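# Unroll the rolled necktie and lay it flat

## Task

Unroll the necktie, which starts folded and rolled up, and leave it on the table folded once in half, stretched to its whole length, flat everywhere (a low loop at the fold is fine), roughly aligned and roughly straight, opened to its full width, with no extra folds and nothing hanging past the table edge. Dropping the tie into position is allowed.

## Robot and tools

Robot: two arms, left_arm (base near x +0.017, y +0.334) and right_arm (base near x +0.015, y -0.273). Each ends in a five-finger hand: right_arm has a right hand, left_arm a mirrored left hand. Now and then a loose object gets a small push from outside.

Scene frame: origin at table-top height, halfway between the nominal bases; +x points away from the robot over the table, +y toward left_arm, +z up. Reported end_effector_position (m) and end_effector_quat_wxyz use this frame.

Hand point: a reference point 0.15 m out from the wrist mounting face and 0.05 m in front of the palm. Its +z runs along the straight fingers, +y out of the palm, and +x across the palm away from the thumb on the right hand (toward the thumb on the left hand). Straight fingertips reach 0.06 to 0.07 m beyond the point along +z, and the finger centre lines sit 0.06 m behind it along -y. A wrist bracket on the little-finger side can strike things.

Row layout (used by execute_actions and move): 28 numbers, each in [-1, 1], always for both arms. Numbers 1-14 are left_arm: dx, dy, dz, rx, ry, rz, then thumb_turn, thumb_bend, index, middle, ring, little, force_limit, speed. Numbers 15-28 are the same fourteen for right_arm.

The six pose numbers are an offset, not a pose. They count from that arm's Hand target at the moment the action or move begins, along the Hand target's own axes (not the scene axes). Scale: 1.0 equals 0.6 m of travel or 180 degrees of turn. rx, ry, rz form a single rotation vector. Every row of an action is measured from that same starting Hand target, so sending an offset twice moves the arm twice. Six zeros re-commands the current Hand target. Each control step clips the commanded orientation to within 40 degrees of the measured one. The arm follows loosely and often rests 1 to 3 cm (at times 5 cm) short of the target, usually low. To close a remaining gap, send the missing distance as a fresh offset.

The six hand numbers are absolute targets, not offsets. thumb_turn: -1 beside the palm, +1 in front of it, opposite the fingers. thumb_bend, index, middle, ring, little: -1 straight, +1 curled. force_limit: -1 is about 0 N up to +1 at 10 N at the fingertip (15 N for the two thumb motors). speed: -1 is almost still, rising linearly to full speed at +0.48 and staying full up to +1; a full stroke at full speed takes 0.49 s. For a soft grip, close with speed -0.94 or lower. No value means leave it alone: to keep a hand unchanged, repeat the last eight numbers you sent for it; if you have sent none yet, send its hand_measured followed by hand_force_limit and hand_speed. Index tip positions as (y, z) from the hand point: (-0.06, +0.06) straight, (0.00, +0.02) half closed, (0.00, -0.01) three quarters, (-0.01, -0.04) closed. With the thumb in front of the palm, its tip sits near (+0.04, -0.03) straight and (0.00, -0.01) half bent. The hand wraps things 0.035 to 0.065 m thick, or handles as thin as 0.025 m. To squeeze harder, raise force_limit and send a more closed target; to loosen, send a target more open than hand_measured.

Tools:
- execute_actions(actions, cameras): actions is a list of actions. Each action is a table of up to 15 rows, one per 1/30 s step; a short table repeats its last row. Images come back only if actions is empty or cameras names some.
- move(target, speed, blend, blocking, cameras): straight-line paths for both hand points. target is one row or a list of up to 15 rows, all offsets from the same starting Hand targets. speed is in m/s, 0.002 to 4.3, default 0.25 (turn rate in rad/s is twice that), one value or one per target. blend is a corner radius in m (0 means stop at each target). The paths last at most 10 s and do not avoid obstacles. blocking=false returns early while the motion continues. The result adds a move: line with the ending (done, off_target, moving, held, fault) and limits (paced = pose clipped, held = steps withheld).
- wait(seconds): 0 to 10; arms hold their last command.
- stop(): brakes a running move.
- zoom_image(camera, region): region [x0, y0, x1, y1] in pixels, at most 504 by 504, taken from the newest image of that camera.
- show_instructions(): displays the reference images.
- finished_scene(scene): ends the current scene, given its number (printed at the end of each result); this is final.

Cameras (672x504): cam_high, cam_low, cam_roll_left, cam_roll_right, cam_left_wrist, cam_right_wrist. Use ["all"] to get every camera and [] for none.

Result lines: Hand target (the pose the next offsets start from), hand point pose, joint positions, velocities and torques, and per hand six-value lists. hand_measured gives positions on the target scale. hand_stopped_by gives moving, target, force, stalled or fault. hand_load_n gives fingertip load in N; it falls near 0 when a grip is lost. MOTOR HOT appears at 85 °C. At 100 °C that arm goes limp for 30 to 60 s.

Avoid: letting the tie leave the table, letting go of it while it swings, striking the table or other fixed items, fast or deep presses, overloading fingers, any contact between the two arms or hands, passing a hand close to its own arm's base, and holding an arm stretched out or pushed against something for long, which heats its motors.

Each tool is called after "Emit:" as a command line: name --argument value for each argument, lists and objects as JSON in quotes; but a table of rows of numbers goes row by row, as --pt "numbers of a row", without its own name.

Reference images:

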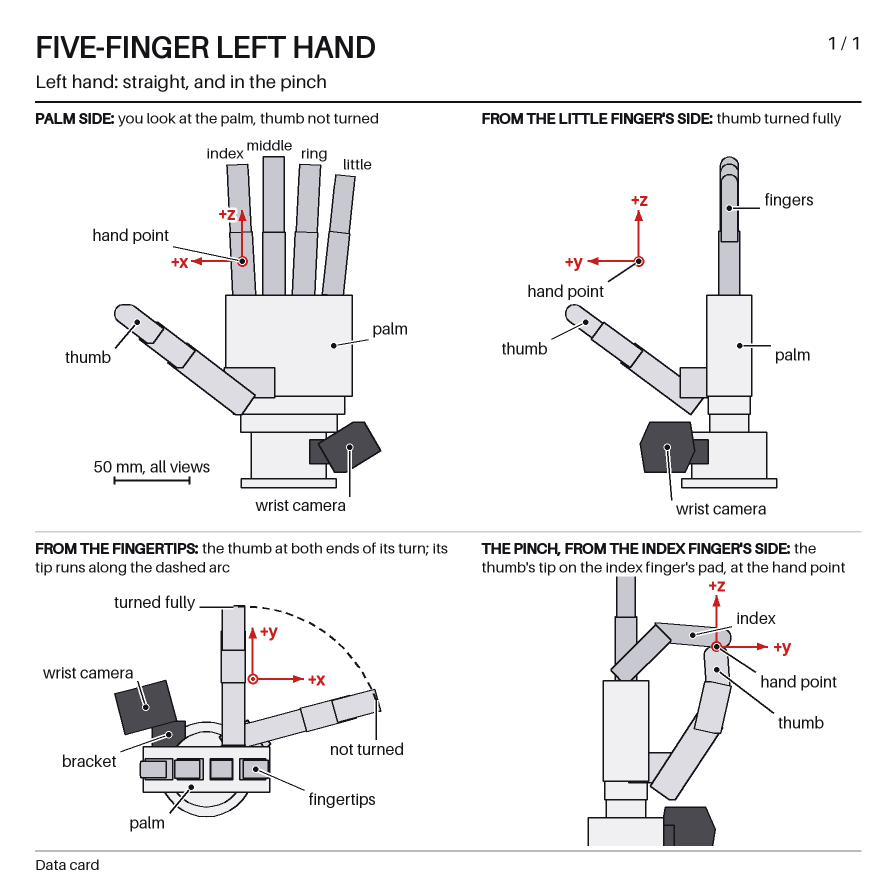

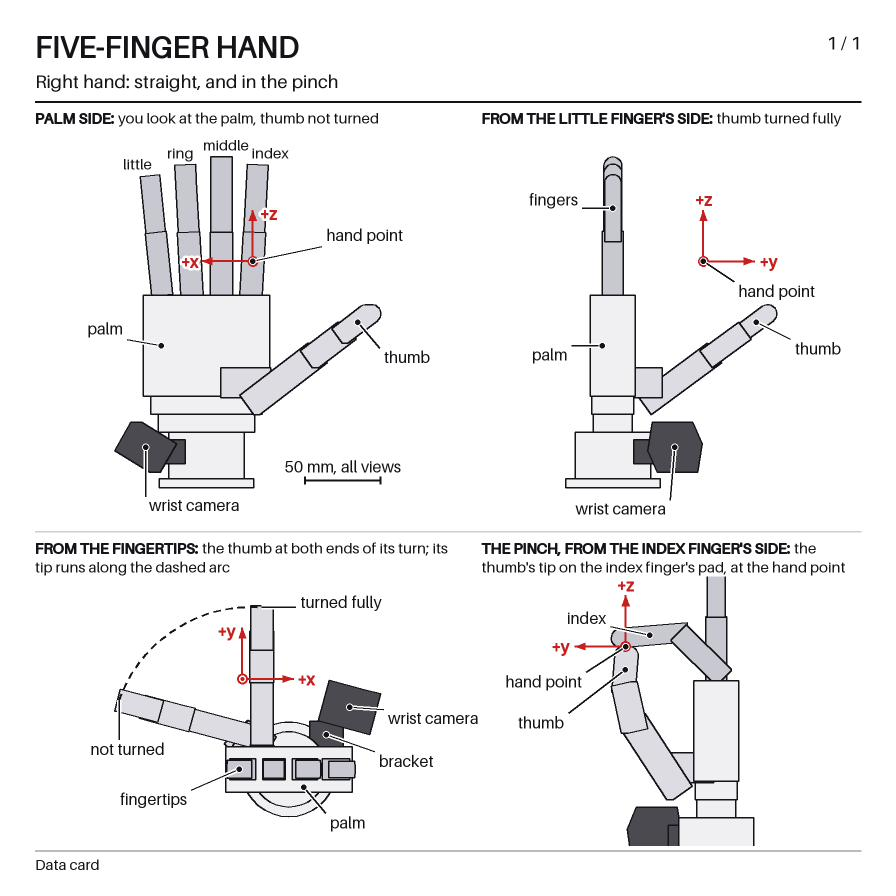

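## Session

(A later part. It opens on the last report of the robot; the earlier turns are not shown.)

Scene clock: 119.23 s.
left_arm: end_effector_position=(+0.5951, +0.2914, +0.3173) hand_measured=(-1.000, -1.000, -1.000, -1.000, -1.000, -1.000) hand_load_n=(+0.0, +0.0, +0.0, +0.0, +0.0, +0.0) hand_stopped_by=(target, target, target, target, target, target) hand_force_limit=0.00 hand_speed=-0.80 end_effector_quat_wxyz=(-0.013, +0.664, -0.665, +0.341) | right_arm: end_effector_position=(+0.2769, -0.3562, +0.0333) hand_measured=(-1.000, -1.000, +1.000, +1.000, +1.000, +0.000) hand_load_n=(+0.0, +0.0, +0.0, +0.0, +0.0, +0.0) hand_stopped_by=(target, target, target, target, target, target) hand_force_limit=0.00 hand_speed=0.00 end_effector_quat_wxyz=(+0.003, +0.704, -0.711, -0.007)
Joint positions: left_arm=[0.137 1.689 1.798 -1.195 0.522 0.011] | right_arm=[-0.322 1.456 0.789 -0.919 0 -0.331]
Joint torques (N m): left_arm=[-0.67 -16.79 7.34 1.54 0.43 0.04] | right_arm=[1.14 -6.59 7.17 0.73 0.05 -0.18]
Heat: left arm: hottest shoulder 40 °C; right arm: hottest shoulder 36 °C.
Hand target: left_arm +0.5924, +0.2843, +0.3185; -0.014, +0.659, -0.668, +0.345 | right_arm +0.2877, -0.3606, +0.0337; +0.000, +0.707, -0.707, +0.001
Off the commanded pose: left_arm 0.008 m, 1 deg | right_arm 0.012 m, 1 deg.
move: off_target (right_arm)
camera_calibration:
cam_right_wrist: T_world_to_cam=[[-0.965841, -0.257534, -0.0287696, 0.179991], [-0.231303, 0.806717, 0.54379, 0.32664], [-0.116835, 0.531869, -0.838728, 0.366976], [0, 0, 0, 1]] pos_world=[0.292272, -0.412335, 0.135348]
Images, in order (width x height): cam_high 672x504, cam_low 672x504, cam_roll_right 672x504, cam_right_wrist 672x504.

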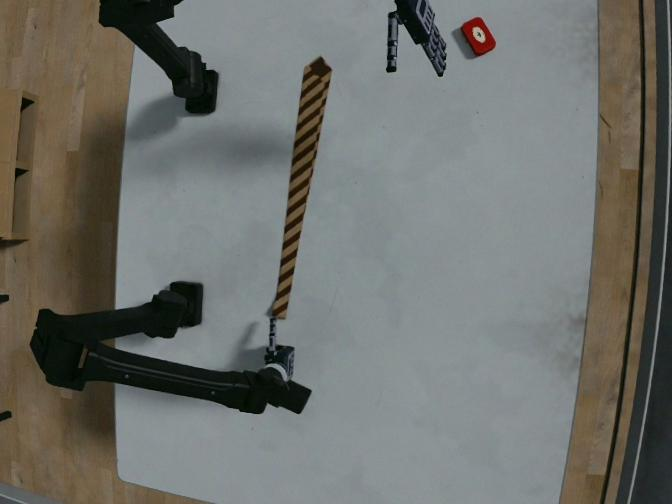

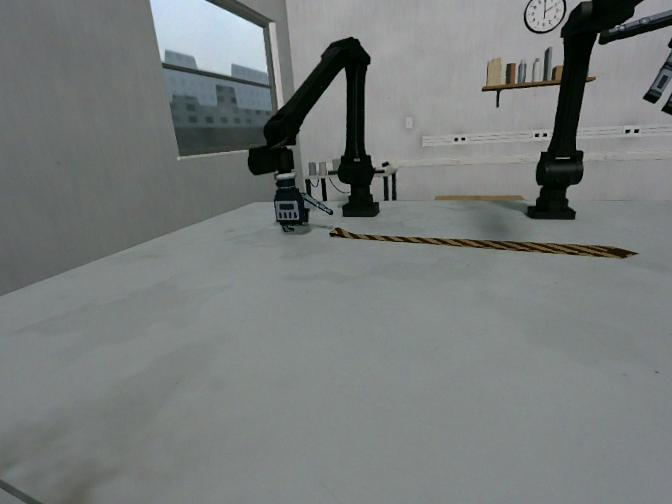

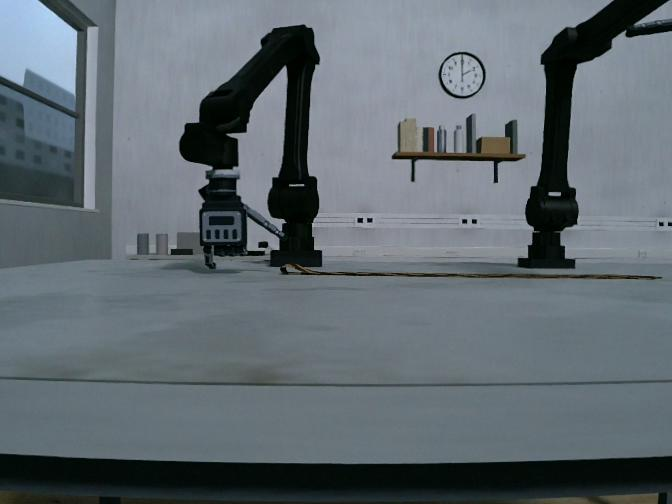

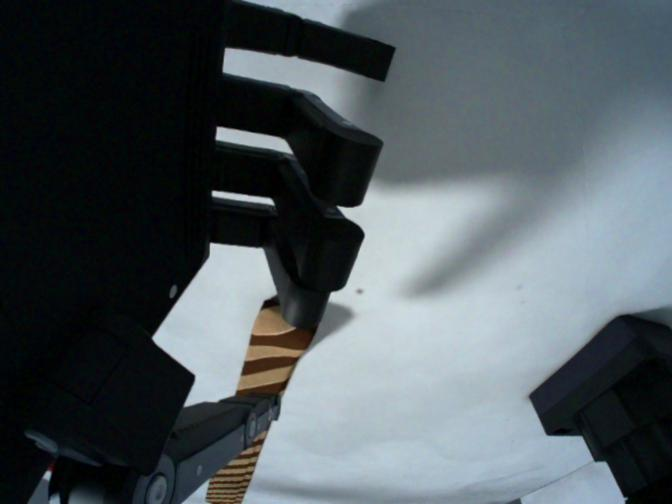

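Emit:
move --pt "0 0 0 0 0 0 -1 -1 -1 -1 -1 -1 0 -0.8 0 0 -0.083 0 0 0 -1 -1 1 1 1 0 0 0" --pt "0 0 0 0 0 0 -1 -1 -1 -1 -1 -1 0 -0.8 -0.237 -0.03 -0.083 0 0 0 -1 -1 1 1 1 0 0 0" --pt "0 0 0 0 0 0 -1 -1 -1 -1 -1 -1 0 -0.8 -0.237 -0.03 0.006 0 0 0 -1 -1 1 1 1 0 0 0" --pt "0 0 0 0 0 0 -1 -1 -1 -1 -1 -1 0 -0.8 -0.237 -0.03 -0.17 0 0 0 -1 -1 1 1 1 0 0 0" --pt "0 0 0 0 0 0 -1 -1 -1 -1 -1 -1 0 -0.8 0.1 -0.03 -0.17 0 0 0 -1 -1 1 1 1 0 0 0" --speed '[0.15,0.2,0.06,0.15,0.25]' --blend '[0.02,0.02,0,0.02,0]' --cameras '["cam_high","cam_roll_right","cam_right_wrist","cam_low","cam_roll_left"]'

Emit:
zoom_image --camera "cam_roll_right" --region '[265, 250, 335, 290]'

Emit:
zoom_image --camera "cam_low" --region '[320, 210, 400, 260]'

Scene clock: 145.10 s.
left_arm: end_effector_position=(+0.5951, +0.2914, +0.3173) hand_measured=(-1.000, -1.000, -1.000, -1.000, -1.000, -1.000) hand_load_n=(-0.5, +0.0, +0.0, +0.0, +0.0, +0.0) hand_stopped_by=(target, target, target, target, target, target) hand_force_limit=0.00 hand_speed=-0.80 end_effector_quat_wxyz=(-0.013, +0.664, -0.665, +0.341) | right_arm: end_effector_position=(+0.2948, -0.4171, +0.1277) hand_measured=(-1.000, -1.000, +1.000, +1.000, +1.000, +0.000) hand_load_n=(+0.0, +0.0, +0.0, +0.0, +0.0, +0.0) hand_stopped_by=(target, target, target, target, target, target) hand_force_limit=0.00 hand_speed=0.00 end_effector_quat_wxyz=(+0.004, +0.702, -0.712, -0.006)
Joint positions: left_arm=[0.137 1.689 1.798 -1.195 0.522 0.011] | right_arm=[-0.456 1.419 1.037 -1.202 0.003 -0.46]
Joint torques (N m): left_arm=[-0.67 -16.73 7.34 1.55 0.43 0.04] | right_arm=[1.61 -7.77 9.31 -0.18 -0.1 -0.16]
Motor temperatures (°C): left_arm=[27 40 33 23 26 25] | right_arm=[24 35 25 24 23 23]
Heat: left arm: hottest shoulder 40 °C; right arm: hottest shoulder 35 °C.
Hand target: left_arm +0.5924, +0.2843, +0.3185; -0.014, +0.659, -0.668, +0.345 | right_arm +0.3057, -0.4206, +0.1358; +0.000, +0.707, -0.707, +0.001
Off the commanded pose: left_arm 0.008 m, 1 deg | right_arm 0.014 m, 1 deg.
move: off_target (right_arm)
camera_calibration:
cam_right_wrist: T_world_to_cam=[[-0.967092, -0.252791, -0.0287869, 0.186587], [-0.227577, 0.808897, 0.54212, 0.328606], [-0.113758, 0.530832, -0.839808, 0.479421], [0, 0, 0, 1]] pos_world=[0.309768, -0.473133, 0.229849]
Images, in order (width x height): cam_high 672x504, cam_low 672x504, cam_roll_left 672x504, cam_roll_right 672x504, cam_right_wrist 672x504.

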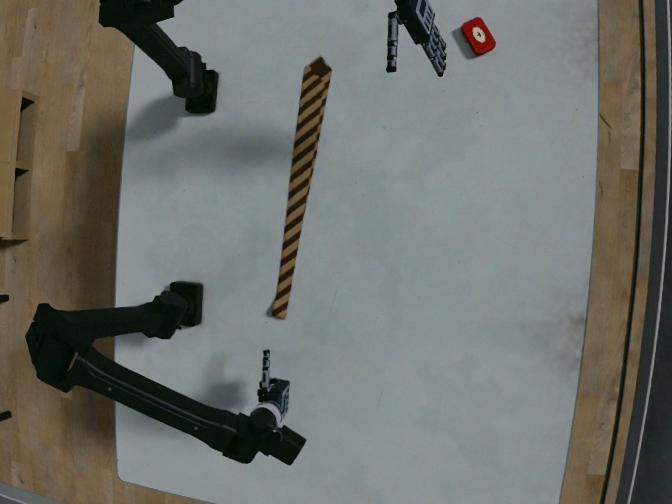

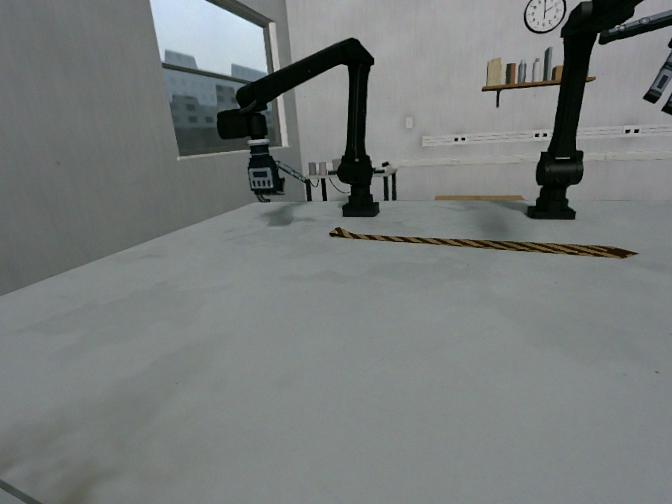

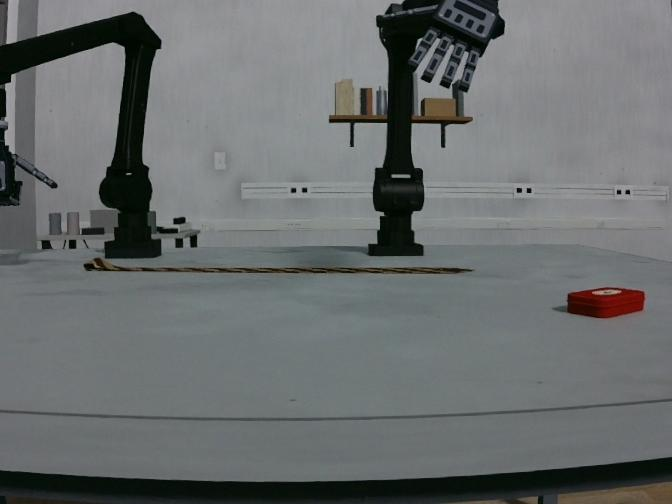

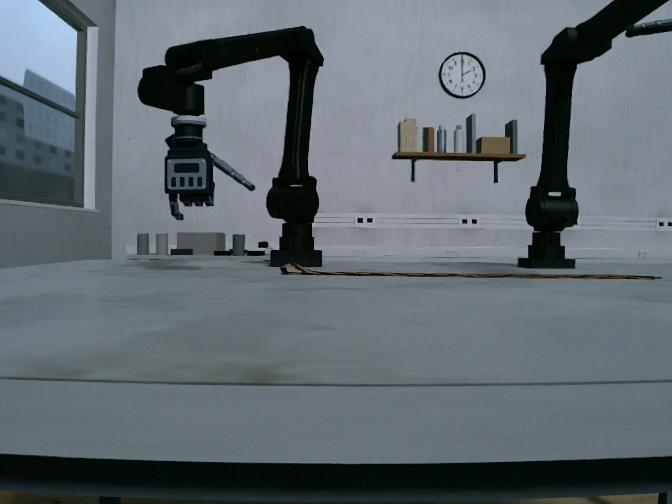

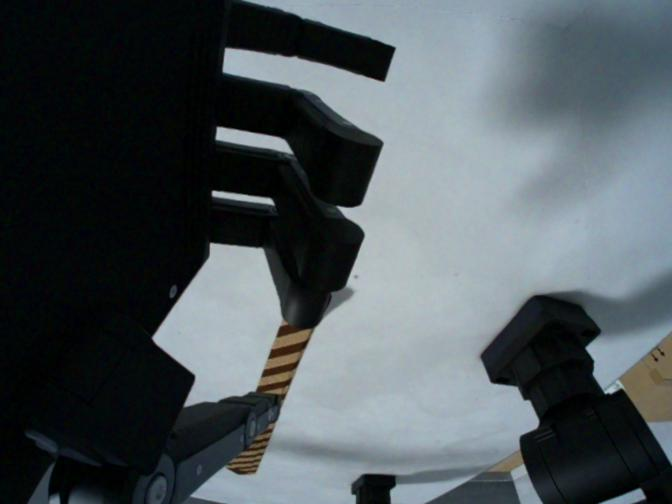

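Scaled by 7.200 from the camera's 672x504 image, which has a finer 960x720 frame.

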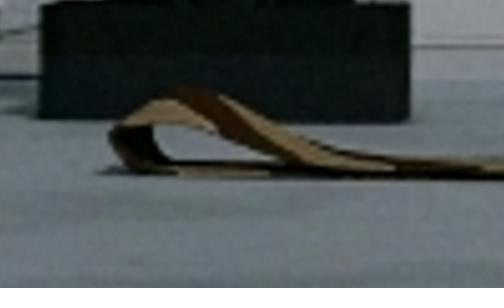

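Scaled by 6.300 from the camera's 672x504 image, which has a finer 960x720 frame.

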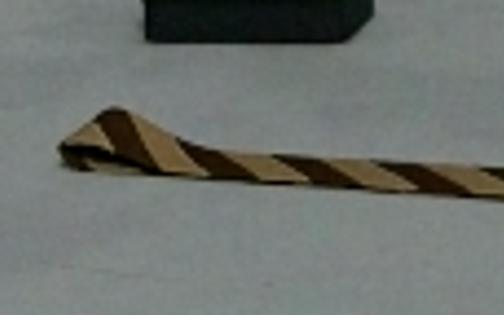

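Emit:
finished_scene --scene 1

The scene is finished: the task was done.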